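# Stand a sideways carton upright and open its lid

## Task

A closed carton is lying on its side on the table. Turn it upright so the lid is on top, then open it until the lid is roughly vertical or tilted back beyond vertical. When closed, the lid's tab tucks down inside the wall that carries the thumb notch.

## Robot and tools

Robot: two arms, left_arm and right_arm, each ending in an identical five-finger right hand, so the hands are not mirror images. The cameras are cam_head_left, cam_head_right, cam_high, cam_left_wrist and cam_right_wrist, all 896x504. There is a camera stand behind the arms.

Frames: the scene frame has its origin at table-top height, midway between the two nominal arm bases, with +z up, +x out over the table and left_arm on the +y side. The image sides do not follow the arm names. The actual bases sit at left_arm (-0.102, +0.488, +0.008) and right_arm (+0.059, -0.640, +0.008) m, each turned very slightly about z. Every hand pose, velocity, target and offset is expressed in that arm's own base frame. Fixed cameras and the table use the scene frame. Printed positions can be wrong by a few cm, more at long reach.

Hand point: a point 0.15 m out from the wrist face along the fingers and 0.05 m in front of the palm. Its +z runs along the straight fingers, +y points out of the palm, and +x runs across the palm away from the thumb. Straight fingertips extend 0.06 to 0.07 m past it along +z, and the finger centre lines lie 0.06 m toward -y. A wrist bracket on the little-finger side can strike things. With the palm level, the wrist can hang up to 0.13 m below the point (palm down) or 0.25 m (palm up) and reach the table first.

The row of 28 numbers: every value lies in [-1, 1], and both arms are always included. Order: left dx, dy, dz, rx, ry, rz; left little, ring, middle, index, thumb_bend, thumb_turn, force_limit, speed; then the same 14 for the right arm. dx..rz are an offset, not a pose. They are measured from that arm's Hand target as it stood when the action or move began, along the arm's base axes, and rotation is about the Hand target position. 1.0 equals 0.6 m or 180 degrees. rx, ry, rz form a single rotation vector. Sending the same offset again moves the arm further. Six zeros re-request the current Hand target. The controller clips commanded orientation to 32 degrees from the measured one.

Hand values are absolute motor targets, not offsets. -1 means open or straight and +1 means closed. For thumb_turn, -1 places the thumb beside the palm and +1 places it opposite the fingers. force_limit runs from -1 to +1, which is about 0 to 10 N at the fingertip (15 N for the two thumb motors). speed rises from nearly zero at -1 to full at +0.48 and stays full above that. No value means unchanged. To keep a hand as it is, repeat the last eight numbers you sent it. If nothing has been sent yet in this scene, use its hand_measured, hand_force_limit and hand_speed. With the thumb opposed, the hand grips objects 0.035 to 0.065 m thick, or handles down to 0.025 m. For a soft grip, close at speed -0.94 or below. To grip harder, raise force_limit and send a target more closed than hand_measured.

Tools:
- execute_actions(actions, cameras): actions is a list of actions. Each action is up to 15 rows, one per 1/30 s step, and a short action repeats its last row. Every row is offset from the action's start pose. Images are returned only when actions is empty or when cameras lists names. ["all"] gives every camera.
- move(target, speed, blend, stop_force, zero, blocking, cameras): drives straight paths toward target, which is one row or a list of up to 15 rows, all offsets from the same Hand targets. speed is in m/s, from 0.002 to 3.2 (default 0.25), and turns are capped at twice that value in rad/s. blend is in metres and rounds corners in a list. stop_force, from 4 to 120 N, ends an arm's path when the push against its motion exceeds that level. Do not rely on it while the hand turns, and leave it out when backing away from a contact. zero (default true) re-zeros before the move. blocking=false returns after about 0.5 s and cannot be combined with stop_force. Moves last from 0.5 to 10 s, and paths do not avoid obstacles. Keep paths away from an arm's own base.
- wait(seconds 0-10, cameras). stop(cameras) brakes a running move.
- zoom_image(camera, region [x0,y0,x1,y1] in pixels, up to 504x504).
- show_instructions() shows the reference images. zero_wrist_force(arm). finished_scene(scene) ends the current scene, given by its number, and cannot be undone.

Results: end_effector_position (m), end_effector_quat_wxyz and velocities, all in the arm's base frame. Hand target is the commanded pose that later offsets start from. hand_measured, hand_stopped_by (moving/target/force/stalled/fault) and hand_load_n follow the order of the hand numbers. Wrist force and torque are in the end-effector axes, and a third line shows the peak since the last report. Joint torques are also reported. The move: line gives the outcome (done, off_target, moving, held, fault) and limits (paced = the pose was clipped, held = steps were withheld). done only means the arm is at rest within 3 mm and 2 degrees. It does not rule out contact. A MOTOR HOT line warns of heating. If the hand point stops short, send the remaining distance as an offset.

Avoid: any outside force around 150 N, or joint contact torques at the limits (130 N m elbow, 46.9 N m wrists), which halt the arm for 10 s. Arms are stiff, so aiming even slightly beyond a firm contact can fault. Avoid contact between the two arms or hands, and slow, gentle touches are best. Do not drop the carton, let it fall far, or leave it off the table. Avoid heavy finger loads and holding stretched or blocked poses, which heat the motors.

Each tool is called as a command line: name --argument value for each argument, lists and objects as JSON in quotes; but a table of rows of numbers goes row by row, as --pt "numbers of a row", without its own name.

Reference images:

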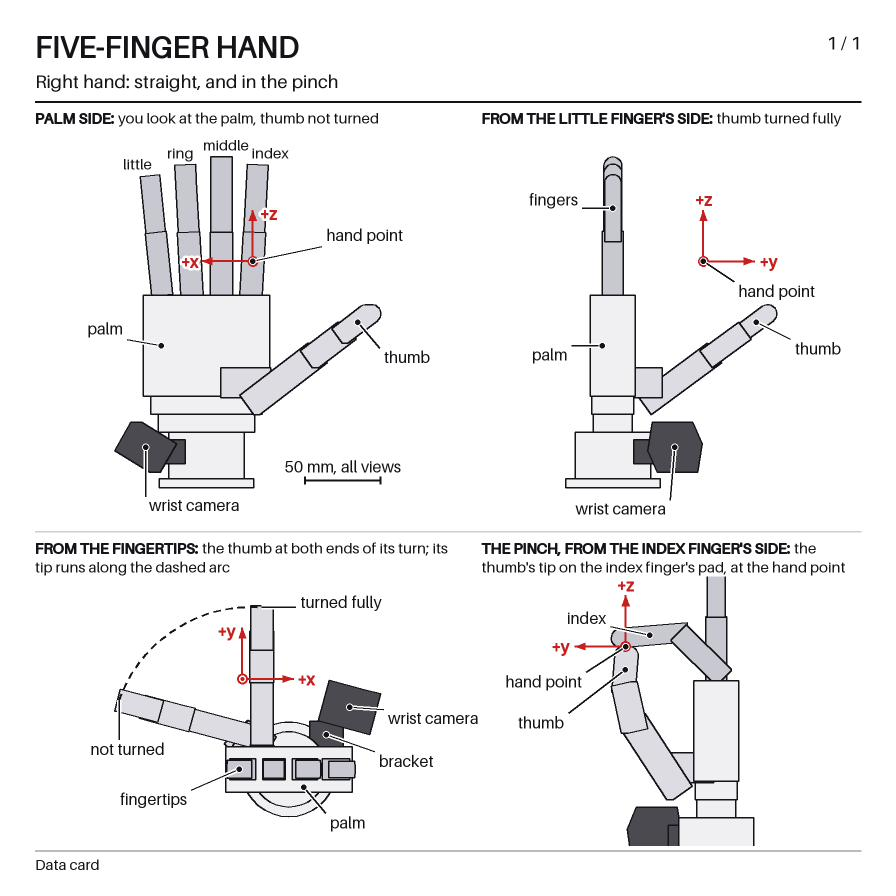

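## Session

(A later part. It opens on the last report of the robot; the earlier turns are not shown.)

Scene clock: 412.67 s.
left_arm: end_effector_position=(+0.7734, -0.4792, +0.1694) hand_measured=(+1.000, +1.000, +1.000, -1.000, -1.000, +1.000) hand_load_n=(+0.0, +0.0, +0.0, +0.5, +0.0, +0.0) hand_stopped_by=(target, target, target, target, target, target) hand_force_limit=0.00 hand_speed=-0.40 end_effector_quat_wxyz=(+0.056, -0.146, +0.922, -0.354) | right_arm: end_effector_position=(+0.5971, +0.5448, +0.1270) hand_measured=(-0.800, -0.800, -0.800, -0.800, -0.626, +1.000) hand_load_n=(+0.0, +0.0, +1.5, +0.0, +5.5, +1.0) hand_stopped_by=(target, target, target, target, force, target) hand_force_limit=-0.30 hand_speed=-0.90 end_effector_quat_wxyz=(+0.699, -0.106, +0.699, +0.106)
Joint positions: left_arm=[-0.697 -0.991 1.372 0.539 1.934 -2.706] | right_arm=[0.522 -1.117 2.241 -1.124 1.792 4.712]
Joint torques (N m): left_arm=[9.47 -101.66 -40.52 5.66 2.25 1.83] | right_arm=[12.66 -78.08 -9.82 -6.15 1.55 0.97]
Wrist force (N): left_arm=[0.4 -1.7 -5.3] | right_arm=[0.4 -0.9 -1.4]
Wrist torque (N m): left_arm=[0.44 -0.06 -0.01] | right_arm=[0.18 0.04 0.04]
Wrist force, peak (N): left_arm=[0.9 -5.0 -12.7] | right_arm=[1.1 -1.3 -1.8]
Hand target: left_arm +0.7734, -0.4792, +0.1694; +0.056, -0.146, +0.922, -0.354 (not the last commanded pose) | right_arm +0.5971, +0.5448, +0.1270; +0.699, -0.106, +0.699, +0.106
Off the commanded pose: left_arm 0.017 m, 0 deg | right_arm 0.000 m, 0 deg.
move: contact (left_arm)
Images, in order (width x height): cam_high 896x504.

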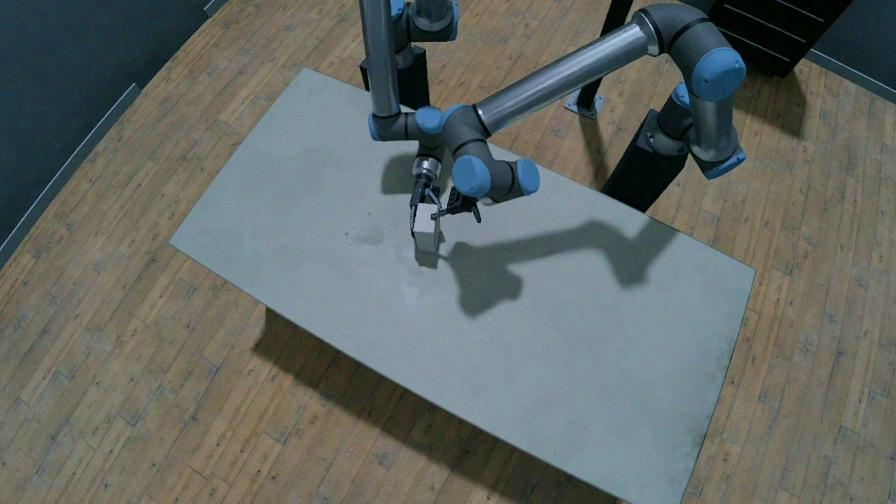

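move --pt "0 0 0.05 0 0 0 1 1 1 -1 -1 1 0 -0.4 0 0 0 0 0 0 -0.8 -0.8 -0.8 -0.8 0.3 1 -0.3 -0.9" --pt "-0.0382 0.118 0.05 0 0 0 1 1 1 -1 -1 1 0 -0.4 0 0 0 0 0 0 -0.8 -0.8 -0.8 -0.8 0.3 1 -0.3 -0.9" --pt "-0.0382 0.118 -0.028 0 0 0 1 1 1 -1 -1 1 0 -0.4 0 0 0 0 0 0 -0.8 -0.8 -0.8 -0.8 0.3 1 -0.3 -0.9" --speed 0.1 --blend '[0.01,0.01,0]'

zero_wrist_force --arm "left_arm"

move --target '[0.0308,-0.0951,0,0,0,0,1,1,1,-1,-1,1,0,-0.4,0,0,0,0,0,0,-0.8,-0.8,-0.8,-0.8,0.3,1,-0.3,-0.9]' --speed 0.012 --stop_force 4 --cameras '["cam_high","cam_head_right"]'

zoom_image --camera "cam_high" --region '[390, 150, 490, 270]'

zoom_image --camera "cam_head_right" --region '[460, 210, 580, 310]'

Scene clock: 417.77 s.
left_arm: end_effector_position=(+0.7505, -0.4084, +0.1524) hand_measured=(+1.000, +1.000, +1.000, -1.000, -1.000, +1.000) hand_load_n=(+0.0, -0.5, +0.0, +0.0, +0.0, +0.0) hand_stopped_by=(target, target, target, target, target, target) hand_force_limit=0.00 hand_speed=-0.40 end_effector_quat_wxyz=(+0.056, -0.146, +0.922, -0.354) end_effector_velocity=(+0.000, +0.000, +0.003) end_effector_angular_velocity=(+0.000, +0.000, +0.000) | right_arm: end_effector_position=(+0.5971, +0.5448, +0.1270) hand_measured=(-0.800, -0.800, -0.800, -0.800, -0.626, +1.000) hand_load_n=(+0.0, +0.0, +1.0, +0.0, +5.5, +1.0) hand_stopped_by=(target, target, target, target, force, target) hand_force_limit=-0.30 hand_speed=-0.90 end_effector_quat_wxyz=(+0.699, -0.106, +0.699, +0.106)
Joint positions: left_arm=[-0.642 -1.055 1.511 0.482 1.967 -2.658] | right_arm=[0.522 -1.117 2.241 -1.124 1.792 4.712]
Joint velocities: left_arm=[0 -0.002 -0.003 0.005 0 0] | right_arm=[within noise]
Joint torques (N m): left_arm=[-14.58 -99.37 -41.96 5.11 -1.66 -1.11] | right_arm=[12.72 -77.62 -10.46 -6.08 1.25 0.75]
Wrist force (N): left_arm=[-0.3 0.2 0.3] | right_arm=[0.5 0.1 -1.5]
Wrist torque (N m): left_arm=[-0.05 0.01 -0.11] | right_arm=[0.17 -0.01 0.12]
Wrist force, peak (N): left_arm=[0.0 -2.2 -5.3] | right_arm=[1.0 -1.6 -1.6]
Hand target: left_arm +0.7505, -0.4084, +0.1526; +0.056, -0.146, +0.922, -0.354 | right_arm +0.5971, +0.5448, +0.1270; +0.699, -0.106, +0.699, +0.106
Off the commanded pose: left_arm 0.000 m, 0 deg | right_arm 0.000 m, 0 deg.
move: done

Wrist force sensor zeroed.

Scene clock: 423.80 s.
left_arm: end_effector_position=(+0.7686, -0.4641, +0.1526) hand_measured=(+1.000, +1.000, +1.000, -1.000, -1.000, +1.000) hand_load_n=(+0.0, +0.0, +0.0, -2.0, +0.0, +0.0) hand_stopped_by=(target, target, target, target, target, target) hand_force_limit=0.00 hand_speed=-0.40 end_effector_quat_wxyz=(+0.056, -0.146, +0.922, -0.354) | right_arm: end_effector_position=(+0.5971, +0.5448, +0.1270) hand_measured=(-0.800, -0.800, -0.800, -0.800, -0.626, +1.000) hand_load_n=(+0.0, +0.0, +1.5, +0.0, +5.5, +1.0) hand_stopped_by=(target, target, target, target, force, target) hand_force_limit=-0.30 hand_speed=-0.90 end_effector_quat_wxyz=(+0.699, -0.106, +0.699, +0.106)
Joint positions: left_arm=[-0.686 -0.997 1.415 0.506 1.94 -2.696] | right_arm=[0.522 -1.117 2.241 -1.124 1.792 4.712]
Joint torques (N m): left_arm=[10.08 -100.86 -25.56 -2.04 4.33 2.07] | right_arm=[12.15 -77.08 -11.15 -5.88 0.73 0.91]
Wrist force (N, zeroed by zero_wrist_force on left_arm): left_arm=[-0.7 1.2 -4.7] | right_arm=[-0.2 -3.5 -2.2]
Wrist torque (N m, zeroed by zero_wrist_force on left_arm): left_arm=[0.22 -0.11 0.05] | right_arm=[0.21 0.02 0.07]
Wrist force, peak (N, zeroed by zero_wrist_force on left_arm): left_arm=[-0.8 1.9 -8.0] | right_arm=[0.1 -6.2 -2.6]
Hand target: left_arm +0.7686, -0.4641, +0.1526; +0.056, -0.146, +0.922, -0.354 (not the last commanded pose) | right_arm +0.5971, +0.5448, +0.1270; +0.699, -0.106, +0.699, +0.106
Off the commanded pose: left_arm 0.001 m, 0 deg | right_arm 0.000 m, 0 deg.
move: contact (left_arm)
Images, in order (width x height): cam_head_right 896x504, cam_high 896x504.

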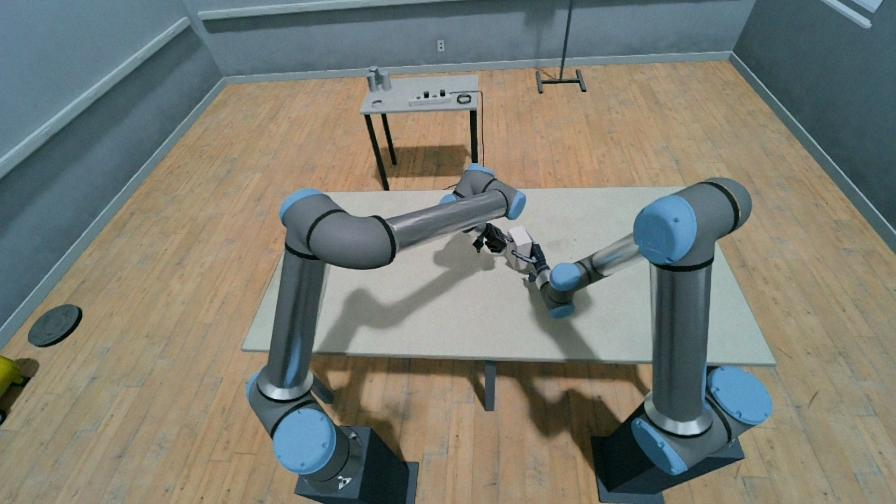

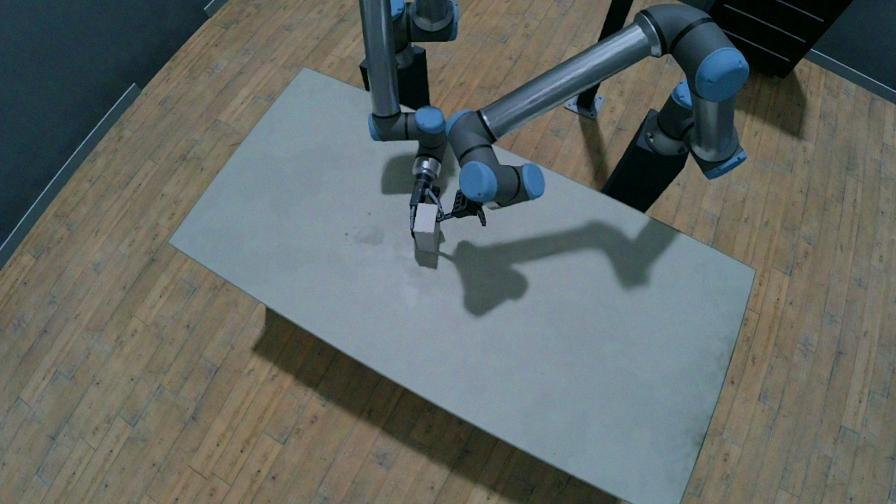

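Scaled by 4.200 from the camera's 896x504 image, which has a finer 1280x720 frame.

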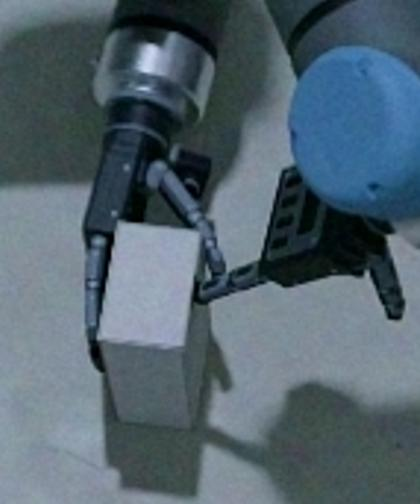

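Scaled by 4.200 from the camera's 896x504 image, which has a finer 1280x720 frame.

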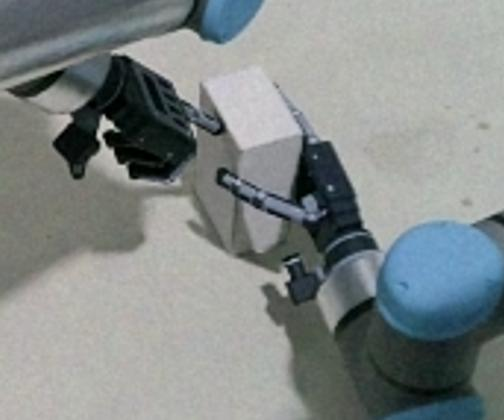

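move --pt "0.00031 -0.00095 0 0 0 0 1 1 1 -1 -1 1 0 -0.4 0 0 0 0 0 0 -0.8 -0.8 -0.8 -0.8 0.3 1 -0.3 -0.9" --pt "0.00041 -0.00127 0.00833 0 0 0 1 1 1 -1 -1 1 0 -0.4 0 0 0 0 0 0 -0.8 -0.8 -0.8 -0.8 0.3 1 -0.3 -0.9" --speed 0.015 --cameras '["cam_high","cam_head_right"]'

zoom_image --camera "cam_high" --region '[390, 150, 490, 270]'

zoom_image --camera "cam_head_right" --region '[460, 210, 580, 310]'

Scene clock: 427.77 s.
left_arm: end_effector_position=(+0.7688, -0.4649, +0.1577) hand_measured=(+1.000, +1.000, +1.000, -1.000, -1.000, +1.000) hand_load_n=(+0.0, +0.0, +0.0, -1.5, +0.0, +0.0) hand_stopped_by=(target, target, target, target, target, target) hand_force_limit=0.00 hand_speed=-0.40 end_effector_quat_wxyz=(+0.056, -0.146, +0.922, -0.354) | right_arm: end_effector_position=(+0.5971, +0.5448, +0.1271) hand_measured=(-0.800, -0.800, -0.800, -0.800, -0.626, +1.000) hand_load_n=(+0.0, +0.0, +1.5, +0.0, +5.5, +1.5) hand_stopped_by=(target, target, target, target, force, target) hand_force_limit=-0.30 hand_speed=-0.90 end_effector_quat_wxyz=(+0.699, -0.106, +0.699, +0.106)
Joint positions: left_arm=[-0.687 -1 1.409 0.514 1.94 -2.697] | right_arm=[0.522 -1.117 2.241 -1.124 1.792 4.712]
Joint torques (N m): left_arm=[-14.39 -95.46 -35.73 2.57 -2.6 -1.16] | right_arm=[11.18 -76.42 -11.54 -5.84 0.09 0.77]
Wrist force (N, zeroed by zero_wrist_force on left_arm): left_arm=[0.1 1.0 -1.2] | right_arm=[-0.3 -1.6 -2.0]
Wrist torque (N m, zeroed by zero_wrist_force on left_arm): left_arm=[0.07 -0.01 0.12] | right_arm=[0.12 0.14 0.10]
Wrist force, peak (N, zeroed by zero_wrist_force on left_arm): left_arm=[0.0 3.1 -7.5] | right_arm=[-0.1 -7.2 -1.9]
Hand target: left_arm +0.7688, -0.4649, +0.1576; +0.056, -0.146, +0.922, -0.354 | right_arm +0.5971, +0.5448, +0.1270; +0.699, -0.106, +0.699, +0.106
Off the commanded pose: left_arm 0.000 m, 0 deg | right_arm 0.000 m, 0 deg.
move: done
Images, in order (width x height): cam_head_right 896x504, cam_high 896x504.

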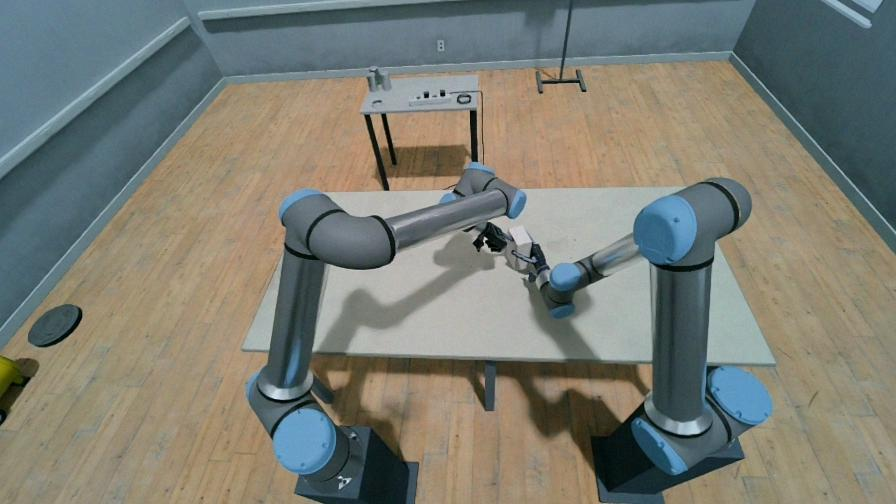

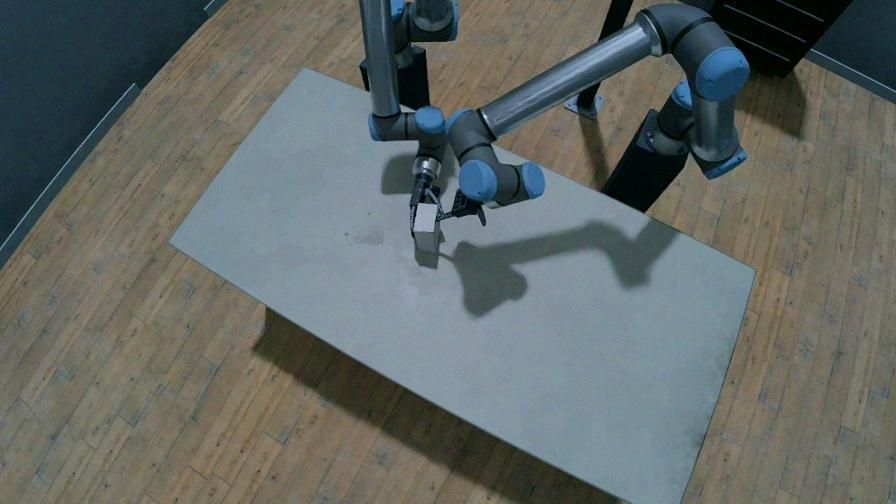

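Scaled by 4.200 from the camera's 896x504 image, which has a finer 1280x720 frame.

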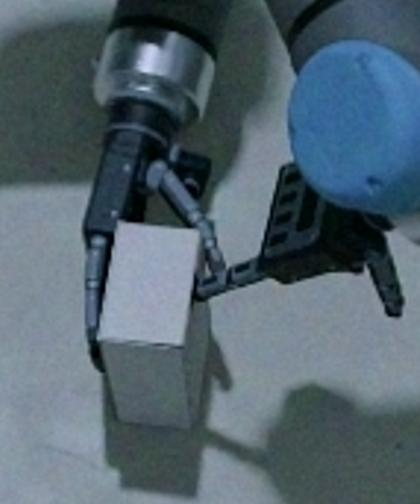

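Scaled by 4.200 from the camera's 896x504 image, which has a finer 1280x720 frame.

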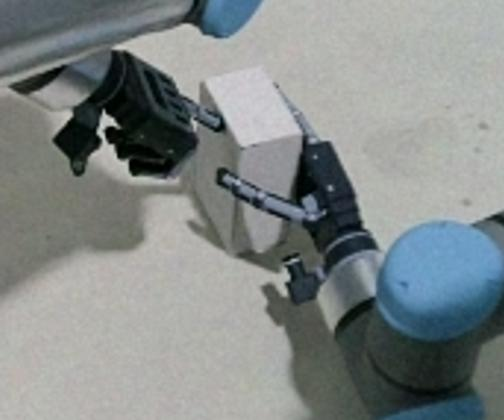

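move --pt "0.0009 -0.00285 0 0 0 0 1 1 1 -1 -1 1 0 -0.4 0 0 0 0 0 0 -0.8 -0.8 -0.8 -0.8 0.3 1 -0.3 -0.9" --pt "0.00113 -0.00349 0.00833 0 0 0 1 1 1 -1 -1 1 0 -0.4 0 0 0 0 0 0 -0.8 -0.8 -0.8 -0.8 0.3 1 -0.3 -0.9" --speed 0.015 --stop_force 8 --cameras '["cam_high","cam_head_right"]'

zoom_image --camera "cam_high" --region '[390, 150, 490, 270]'

zoom_image --camera "cam_head_right" --region '[490, 215, 550, 265]'

Scene clock: 430.57 s.
left_arm: end_effector_position=(+0.7695, -0.4670, +0.1626) hand_measured=(+1.000, +1.000, +1.000, -1.000, -1.000, +1.000) hand_load_n=(+0.0, +0.0, +0.0, -2.0, +0.0, +0.0) hand_stopped_by=(target, target, target, target, target, target) hand_force_limit=0.00 hand_speed=-0.40 end_effector_quat_wxyz=(+0.056, -0.146, +0.922, -0.354) | right_arm: end_effector_position=(+0.5971, +0.5448, +0.1271) hand_measured=(-0.800, -0.800, -0.800, -0.800, -0.626, +1.000) hand_load_n=(+0.0, +0.0, +1.0, +0.0, +5.5, +1.0) hand_stopped_by=(target, target, target, target, force, target) hand_force_limit=-0.30 hand_speed=-0.90 end_effector_quat_wxyz=(+0.699, -0.106, +0.699, +0.106)
Joint positions: left_arm=[-0.688 -1.001 1.401 0.522 1.939 -2.698] | right_arm=[0.522 -1.117 2.241 -1.124 1.792 4.712]
Joint torques (N m): left_arm=[-15.16 -98.86 -25.88 -1.22 -2.25 -1.16] | right_arm=[11.74 -75.5 -11.22 -5.99 -0.44 0.63]
Wrist force (N, zeroed by zero_wrist_force on left_arm): left_arm=[-0.6 1.4 -1.4] | right_arm=[0.3 -2.0 -2.5]
Wrist torque (N m, zeroed by zero_wrist_force on left_arm): left_arm=[0.07 -0.10 0.07] | right_arm=[0.14 0.02 0.14]
Wrist force, peak (N, zeroed by zero_wrist_force on left_arm): left_arm=[-0.6 1.4 -2.0] | right_arm=[0.4 -2.4 -2.9]
Hand target: left_arm +0.7695, -0.4670, +0.1626; +0.056, -0.146, +0.922, -0.354 | right_arm +0.5971, +0.5448, +0.1270; +0.699, -0.106, +0.699, +0.106
Off the commanded pose: left_arm 0.000 m, 0 deg | right_arm 0.000 m, 0 deg.
move: done
Images, in order (width x height): cam_head_right 896x504, cam_high 896x504.

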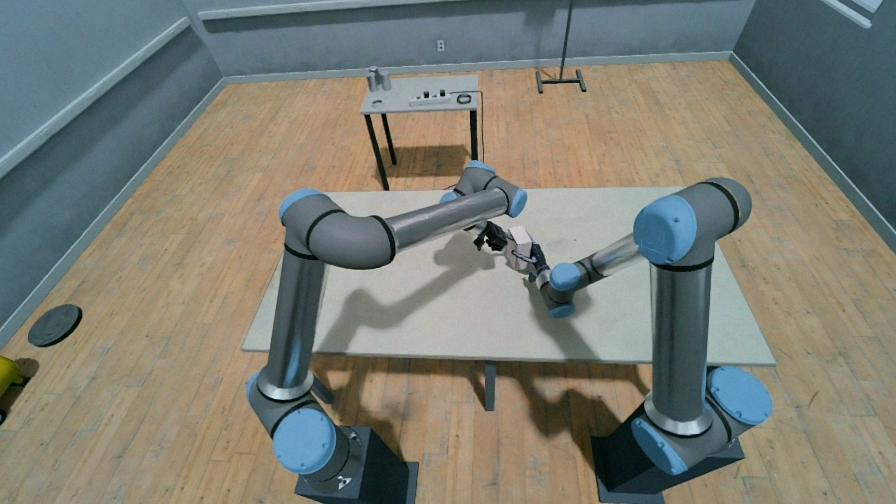

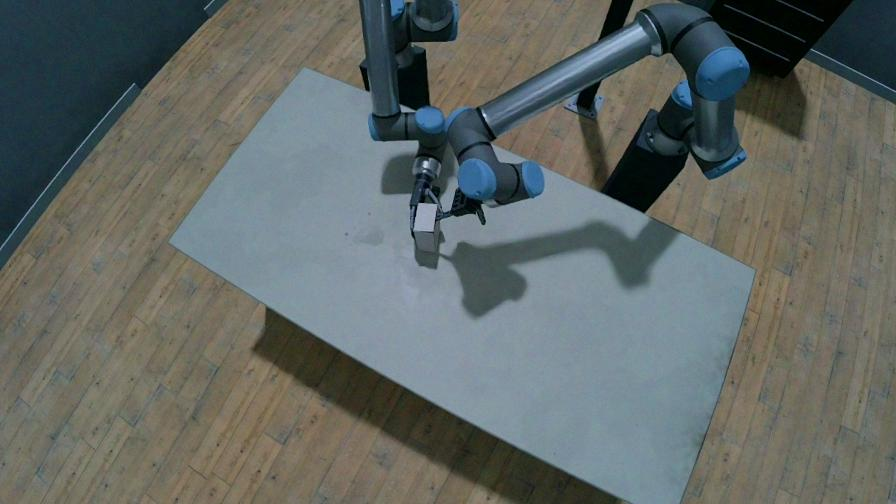

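Scaled by 4.200 from the camera's 896x504 image, which has a finer 1280x720 frame.

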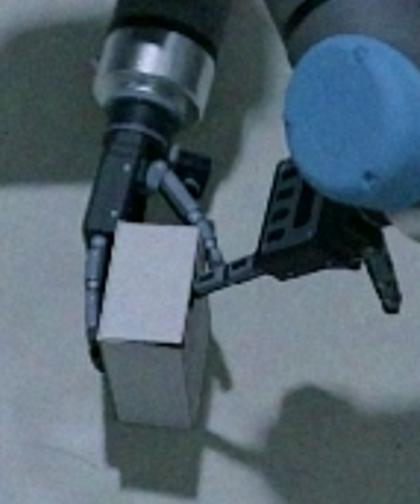

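Scaled by 8.400 from the camera's 896x504 image, which has a finer 1280x720 frame.

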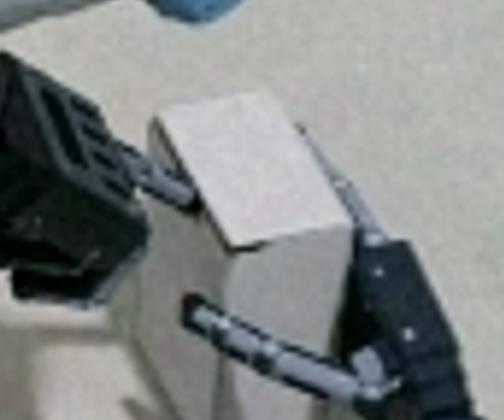

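move --pt "0.00103 -0.00317 0.01 0 0 0 1 1 1 -1 -1 1 0 -0.4 0 0 0 0 0 0 -0.8 -0.8 -0.8 -0.8 0.3 1 -0.3 -0.9" --pt "0.00206 -0.00634 0.02 0 0 0 1 1 1 -1 -1 1 0 -0.4 0 0 0 0 0 0 -0.8 -0.8 -0.8 -0.8 0.3 1 -0.3 -0.9" --speed 0.015 --stop_force 8 --cameras '["cam_high","cam_head_right"]'

zoom_image --camera "cam_high" --region '[400, 190, 460, 260]'

zoom_image --camera "cam_head_right" --region '[490, 215, 550, 265]'

Scene clock: 433.90 s.
left_arm: end_effector_position=(+0.7707, -0.4708, +0.1746) hand_measured=(+1.000, +1.000, +1.000, -1.000, -1.000, +1.000) hand_load_n=(+0.0, +0.0, +0.0, -0.5, +0.0, +0.0) hand_stopped_by=(target, target, target, target, target, target) hand_force_limit=0.00 hand_speed=-0.40 end_effector_quat_wxyz=(+0.056, -0.146, +0.922, -0.354) | right_arm: end_effector_position=(+0.5971, +0.5448, +0.1271) hand_measured=(-0.800, -0.800, -0.800, -0.800, -0.626, +1.000) hand_load_n=(+0.0, +0.0, +1.0, +0.0, +5.5, +1.0) hand_stopped_by=(target, target, target, target, force, target) hand_force_limit=-0.30 hand_speed=-0.90 end_effector_quat_wxyz=(+0.699, -0.106, +0.699, +0.106)
Joint positions: left_arm=[-0.691 -1.004 1.383 0.542 1.937 -2.701] | right_arm=[0.522 -1.117 2.241 -1.124 1.792 4.712]
Joint torques (N m): left_arm=[-1.15 -84.5 -26.03 -1.66 -0.32 0.92] | right_arm=[10.64 -73.05 -11.49 -5.79 -1 0.69]
Wrist force (N, zeroed by zero_wrist_force on left_arm): left_arm=[0.3 0.2 -0.8] | right_arm=[0.7 -0.9 -1.5]
Wrist torque (N m, zeroed by zero_wrist_force on left_arm): left_arm=[0.02 -0.06 0.13] | right_arm=[0.14 -0.02 0.17]
Wrist force, peak (N, zeroed by zero_wrist_force on left_arm): left_arm=[0.1 1.7 -2.4] | right_arm=[0.3 -2.3 -3.0]
Hand target: left_arm +0.7707, -0.4708, +0.1746; +0.056, -0.146, +0.922, -0.354 | right_arm +0.5971, +0.5448, +0.1270; +0.699, -0.106, +0.699, +0.106
Off the commanded pose: left_arm 0.000 m, 0 deg | right_arm 0.000 m, 0 deg.
move: done
Images, in order (width x height): cam_head_right 896x504, cam_high 896x504.

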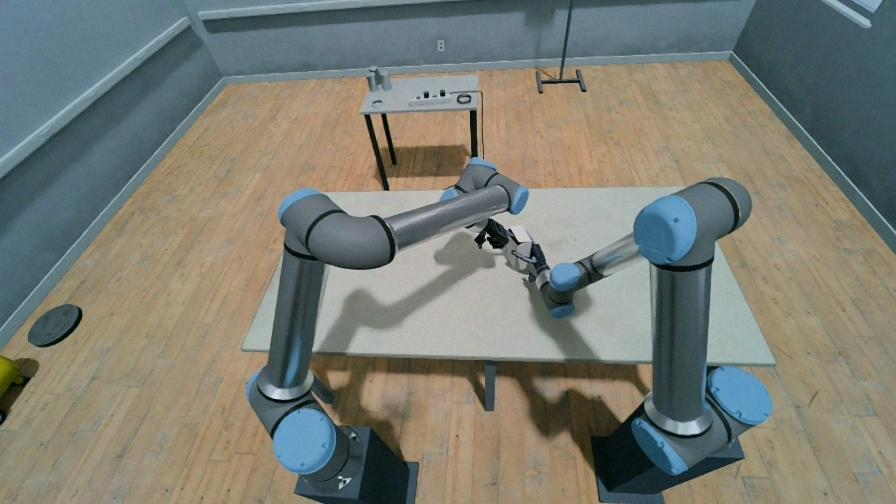

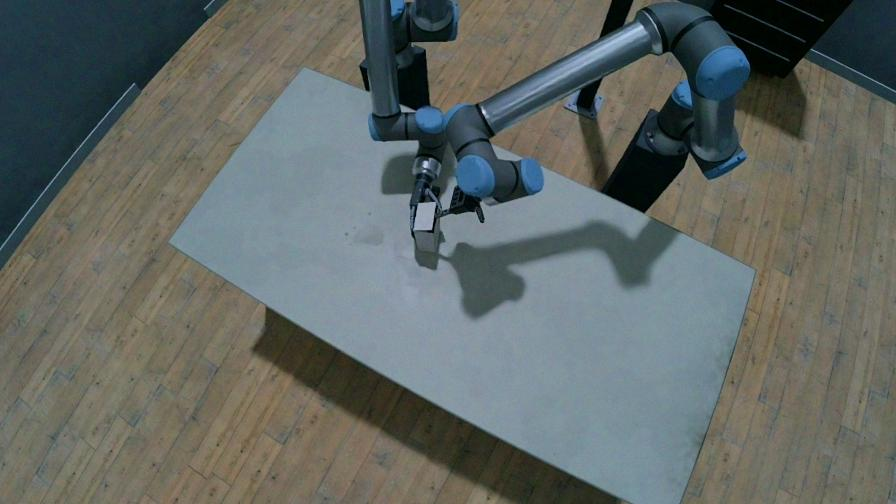

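Scaled by 7.200 from the camera's 896x504 image, which has a finer 1280x720 frame.

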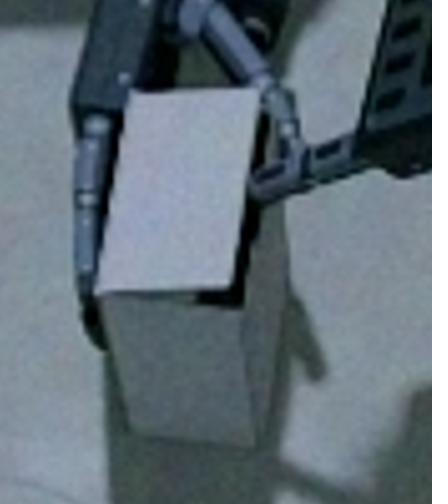

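Scaled by 8.400 from the camera's 896x504 image, which has a finer 1280x720 frame.

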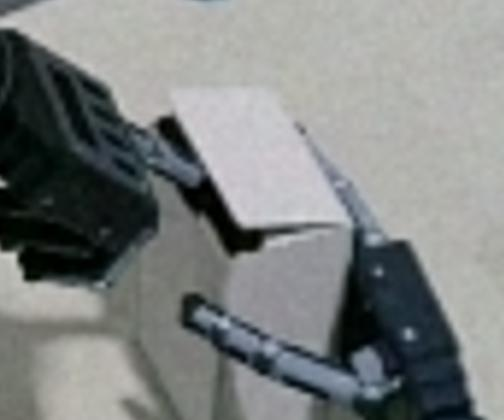

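move --pt "0.00103 -0.00317 0.00333 0 0 0 1 1 1 -1 -1 1 0 -0.4 0 0 0 0 0 0 -0.8 -0.8 -0.8 -0.8 0.3 1 -0.3 -0.9" --pt "0.00154 -0.00476 0.01 0 0 0 1 1 1 -1 -1 1 0 -0.4 0 0 0 0 0 0 -0.8 -0.8 -0.8 -0.8 0.3 1 -0.3 -0.9" --speed 0.015 --stop_force 8 --cameras '["cam_high","cam_head_right"]'

zoom_image --camera "cam_high" --region '[400, 190, 460, 260]'

zoom_image --camera "cam_head_right" --region '[490, 215, 550, 265]'

Scene clock: 438.80 s.
left_arm: end_effector_position=(+0.7716, -0.4736, +0.1806) hand_measured=(+1.000, +1.000, +1.000, -1.000, -1.000, +1.000) hand_load_n=(+0.0, +0.0, +0.0, -0.5, +0.0, +0.5) hand_stopped_by=(target, target, target, target, target, target) hand_force_limit=0.00 hand_speed=-0.40 end_effector_quat_wxyz=(+0.056, -0.146, +0.922, -0.354) | right_arm: end_effector_position=(+0.5971, +0.5448, +0.1271) hand_measured=(-0.800, -0.800, -0.800, -0.800, -0.626, +1.000) hand_load_n=(+0.0, +0.0, +1.5, +0.0, +5.5, +1.0) hand_stopped_by=(target, target, target, target, force, target) hand_force_limit=-0.30 hand_speed=-0.90 end_effector_quat_wxyz=(+0.699, -0.106, +0.699, +0.106)
Joint positions: left_arm=[-0.693 -1.004 1.373 0.553 1.936 -2.702] | right_arm=[0.522 -1.117 2.241 -1.124 1.792 4.712]
Joint torques (N m): left_arm=[-5.7 -104.84 -25.98 -1.27 -1.84 0.43] | right_arm=[10.21 -68.98 -11.59 -5.54 -1.84 0.67]
Wrist force (N, zeroed by zero_wrist_force on left_arm): left_arm=[0.2 0.0 -0.6] | right_arm=[1.1 -0.2 -1.7]
Wrist torque (N m, zeroed by zero_wrist_force on left_arm): left_arm=[0.02 -0.06 0.12] | right_arm=[0.19 -0.06 0.18]
Wrist force, peak (N, zeroed by zero_wrist_force on left_arm): left_arm=[0.2 1.2 -2.0] | right_arm=[0.9 -1.8 -2.0]
Hand target: left_arm +0.7716, -0.4736, +0.1806; +0.056, -0.146, +0.922, -0.354 | right_arm +0.5971, +0.5448, +0.1270; +0.699, -0.106, +0.699, +0.106
Off the commanded pose: left_arm 0.000 m, 0 deg | right_arm 0.000 m, 0 deg.
move: done
Images, in order (width x height): cam_head_right 896x504, cam_high 896x504.

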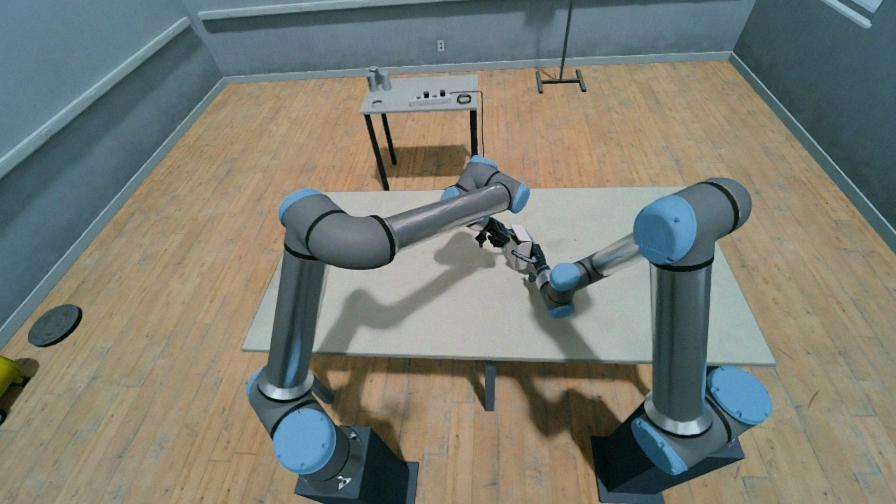

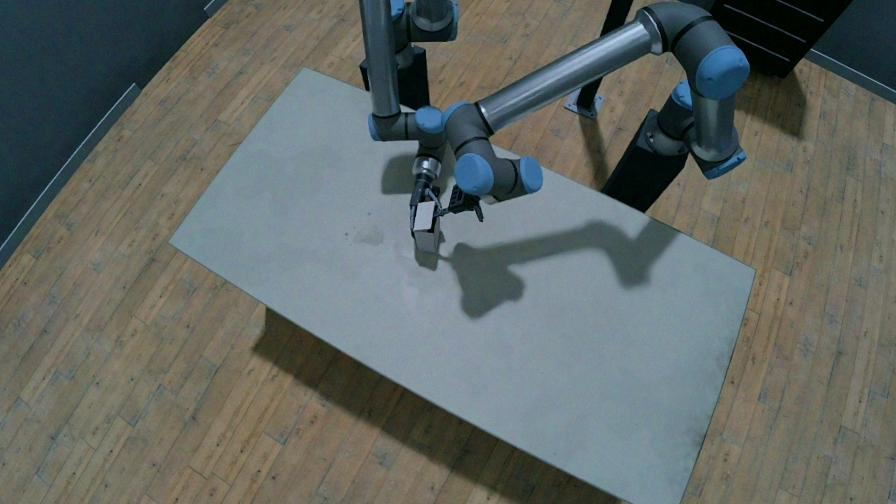

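Scaled by 7.200 from the camera's 896x504 image, which has a finer 1280x720 frame.

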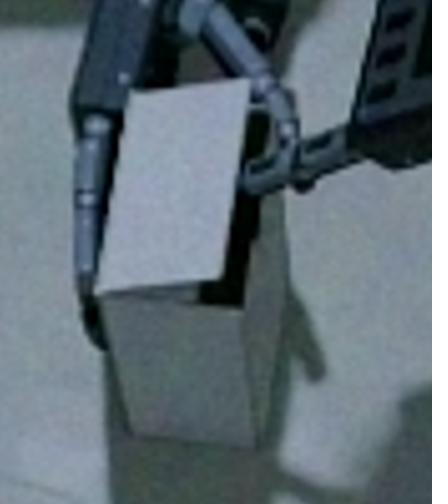

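Scaled by 8.400 from the camera's 896x504 image, which has a finer 1280x720 frame.

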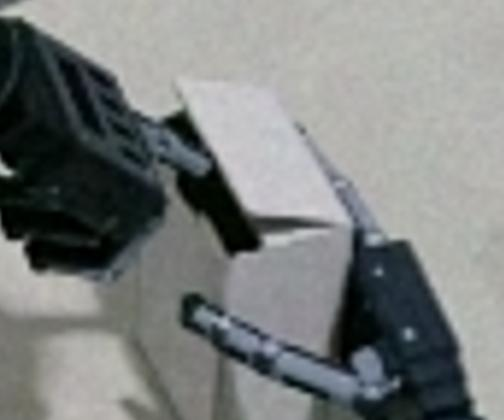

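move --pt "-0.00617 0.01903 0 0 0 0 1 1 1 -1 -1 1 0 -0.4 0 0 0 0 0 0 -0.8 -0.8 -0.8 -0.8 0.3 1 -0.3 -0.9" --pt "-0.00617 0.01903 -0.0433 0 0 0 1 1 1 -1 -1 1 0 -0.4 0 0 0 0 0 0 -0.8 -0.8 -0.8 -0.8 0.3 1 -0.3 -0.9" --speed 0.06 --blend '[0.004,0]' --cameras '["cam_high","cam_head_right"]'

zoom_image --camera "cam_high" --region '[400, 190, 460, 260]'

zoom_image --camera "cam_head_right" --region '[490, 215, 550, 265]'

Scene clock: 443.07 s.
left_arm: end_effector_position=(+0.7679, -0.4622, +0.1542) hand_measured=(+1.000, +1.000, +1.000, -1.000, -1.000, +1.000) hand_load_n=(+0.0, +0.0, +0.0, +0.0, +0.0, +0.0) hand_stopped_by=(target, target, target, target, target, target) hand_force_limit=0.00 hand_speed=-0.40 end_effector_quat_wxyz=(+0.056, -0.146, +0.922, -0.354) end_effector_velocity=(+0.000, -0.001, +0.002) end_effector_angular_velocity=(+0.001, +0.001, +0.000) | right_arm: end_effector_position=(+0.5971, +0.5448, +0.1271) hand_measured=(-0.800, -0.800, -0.800, -0.800, -0.626, +1.000) hand_load_n=(+0.0, +0.0, +1.0, +0.0, +5.5, +1.0) hand_stopped_by=(target, target, target, target, force, target) hand_force_limit=-0.30 hand_speed=-0.90 end_effector_quat_wxyz=(+0.699, -0.106, +0.699, +0.106)
Joint positions: left_arm=[-0.685 -1.001 1.417 0.507 1.941 -2.695] | right_arm=[0.522 -1.117 2.241 -1.124 1.792 4.712]
Joint velocities: left_arm=[-0.001 -0.001 -0.003 0.006 0 0] | right_arm=[within noise]
Joint torques (N m): left_arm=[-13.5 -104.79 -41.96 5.36 -1.55 -1.37] | right_arm=[9.48 -66.3 -12.43 -5.47 -2.53 0.54]
Wrist force (N, zeroed by zero_wrist_force on left_arm): left_arm=[0.5 0.1 -0.4] | right_arm=[0.3 -0.2 -1.6]
Wrist torque (N m, zeroed by zero_wrist_force on left_arm): left_arm=[0.06 -0.08 0.04] | right_arm=[0.11 0.04 0.10]
Wrist force, peak (N, zeroed by zero_wrist_force on left_arm): left_arm=[0.3 0.7 -1.1] | right_arm=[0.7 -0.4 -2.5]
Hand target: left_arm +0.7679, -0.4622, +0.1546; +0.056, -0.146, +0.922, -0.354 | right_arm +0.5971, +0.5448, +0.1270; +0.699, -0.106, +0.699, +0.106
Off the commanded pose: left_arm 0.000 m, 0 deg | right_arm 0.000 m, 0 deg.
move: done
Images, in order (width x height): cam_head_right 896x504, cam_high 896x504.

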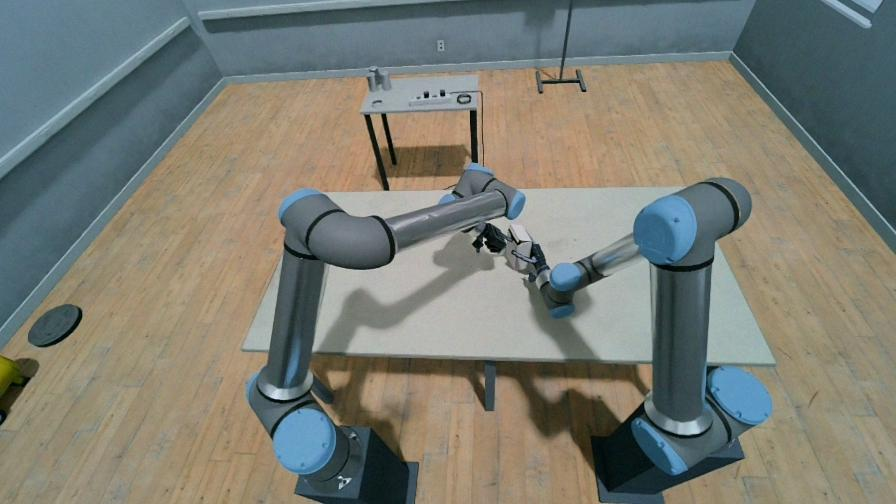

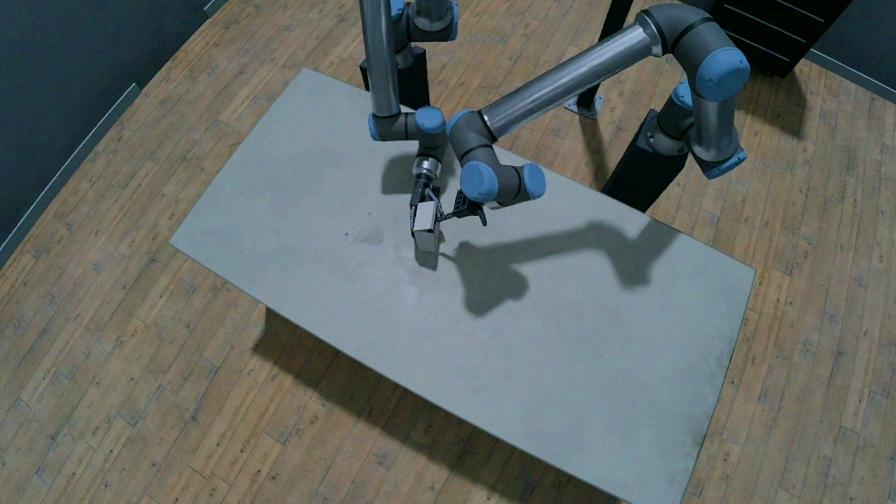

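Scaled by 7.200 from the camera's 896x504 image, which has a finer 1280x720 frame.

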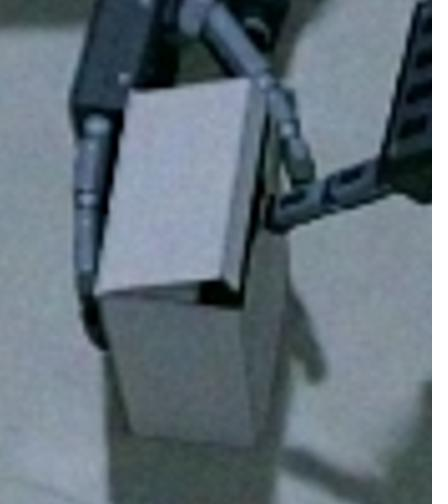

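Scaled by 8.400 from the camera's 896x504 image, which has a finer 1280x720 frame.

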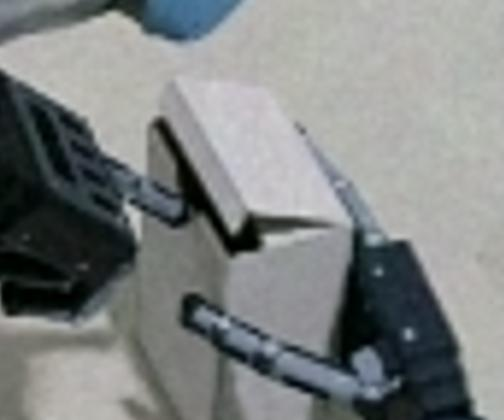

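move --target '[0.0236,-0.0729,0,0,0,0,1,1,1,-1,-1,1,0,-0.4,0,0,0,0,0,0,-0.8,-0.8,-0.8,-0.8,0.3,1,-0.3,-0.9]' --speed 0.03 --stop_force 5 --cameras '["cam_high","cam_head_right"]'

Scene clock: 447.90 s.
left_arm: end_effector_position=(+0.7692, -0.4663, +0.1548) hand_measured=(+1.000, +1.000, +1.000, -1.000, -1.000, +1.000) hand_load_n=(+0.0, -0.5, +0.0, -2.5, +0.0, +0.0) hand_stopped_by=(target, target, target, target, target, target) hand_force_limit=0.00 hand_speed=-0.40 end_effector_quat_wxyz=(+0.056, -0.146, +0.922, -0.354) | right_arm: end_effector_position=(+0.5971, +0.5448, +0.1271) hand_measured=(-0.800, -0.800, -0.800, -0.800, -0.626, +1.000) hand_load_n=(+0.0, +0.0, +2.5, +0.0, +4.5, +1.0) hand_stopped_by=(target, target, target, target, force, target) hand_force_limit=-0.30 hand_speed=-0.90 end_effector_quat_wxyz=(+0.699, -0.106, +0.699, +0.106)
Joint positions: left_arm=[-0.688 -0.997 1.409 0.51 1.939 -2.698] | right_arm=[0.522 -1.117 2.241 -1.124 1.792 4.712]
Joint torques (N m): left_arm=[8.93 -87.42 -40.42 -1.99 5.36 2.52] | right_arm=[9.3 -63.72 -13.53 -5.38 -2.55 0.7]
Wrist force (N, zeroed by zero_wrist_force on left_arm): left_arm=[-0.9 1.9 -6.1] | right_arm=[-0.7 -5.2 -3.1]
Wrist torque (N m, zeroed by zero_wrist_force on left_arm): left_arm=[0.36 -0.19 -0.01] | right_arm=[0.24 0.04 -0.06]
Wrist force, peak (N, zeroed by zero_wrist_force on left_arm): left_arm=[-1.5 3.5 -12.7] | right_arm=[-0.6 -10.2 -2.8]
Hand target: left_arm +0.7693, -0.4663, +0.1548; +0.056, -0.146, +0.922, -0.354 (not the last commanded pose) | right_arm +0.5971, +0.5448, +0.1270; +0.699, -0.106, +0.699, +0.106
Off the commanded pose: left_arm 0.042 m, 0 deg | right_arm 0.000 m, 0 deg.
move: contact (left_arm)
Images, in order (width x height): cam_head_right 896x504, cam_high 896x504.

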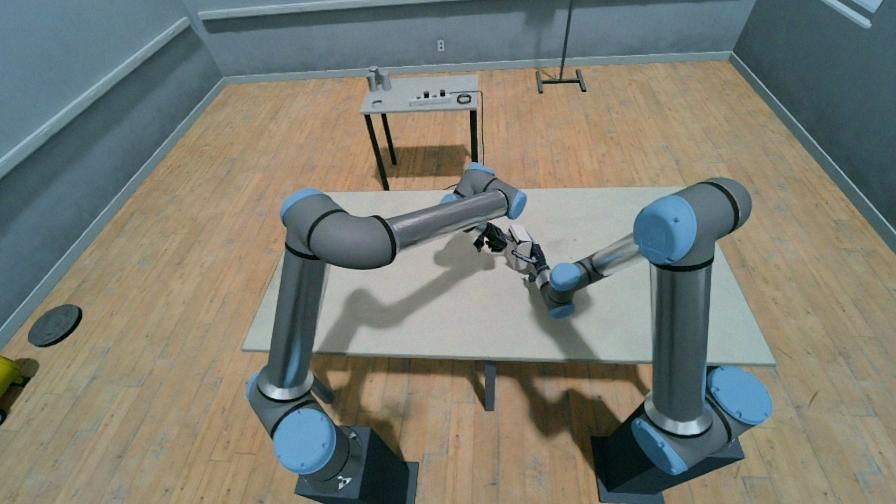

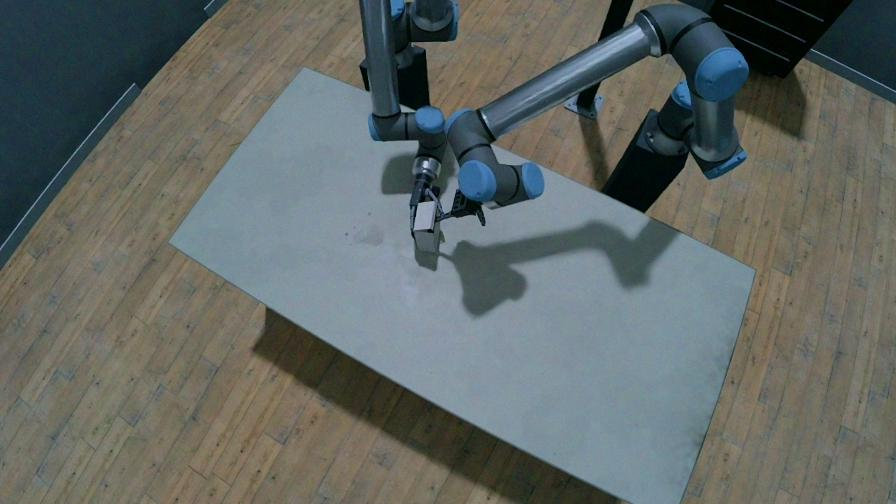

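zoom_image --camera "cam_high" --region '[400, 190, 460, 260]'

zoom_image --camera "cam_head_right" --region '[490, 215, 550, 265]'

Scaled by 7.200 from the camera's 896x504 image, which has a finer 1280x720 frame.

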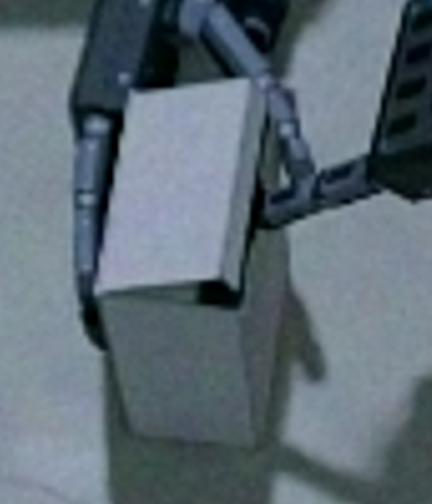

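Scaled by 8.400 from the camera's 896x504 image, which has a finer 1280x720 frame.

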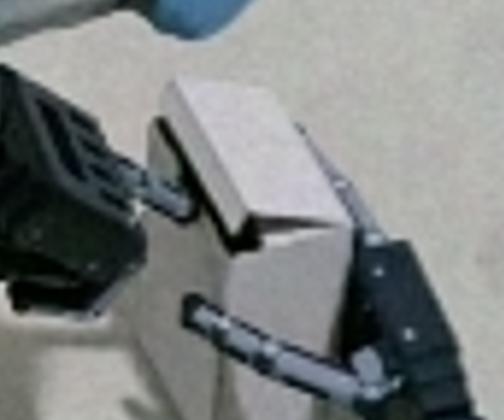

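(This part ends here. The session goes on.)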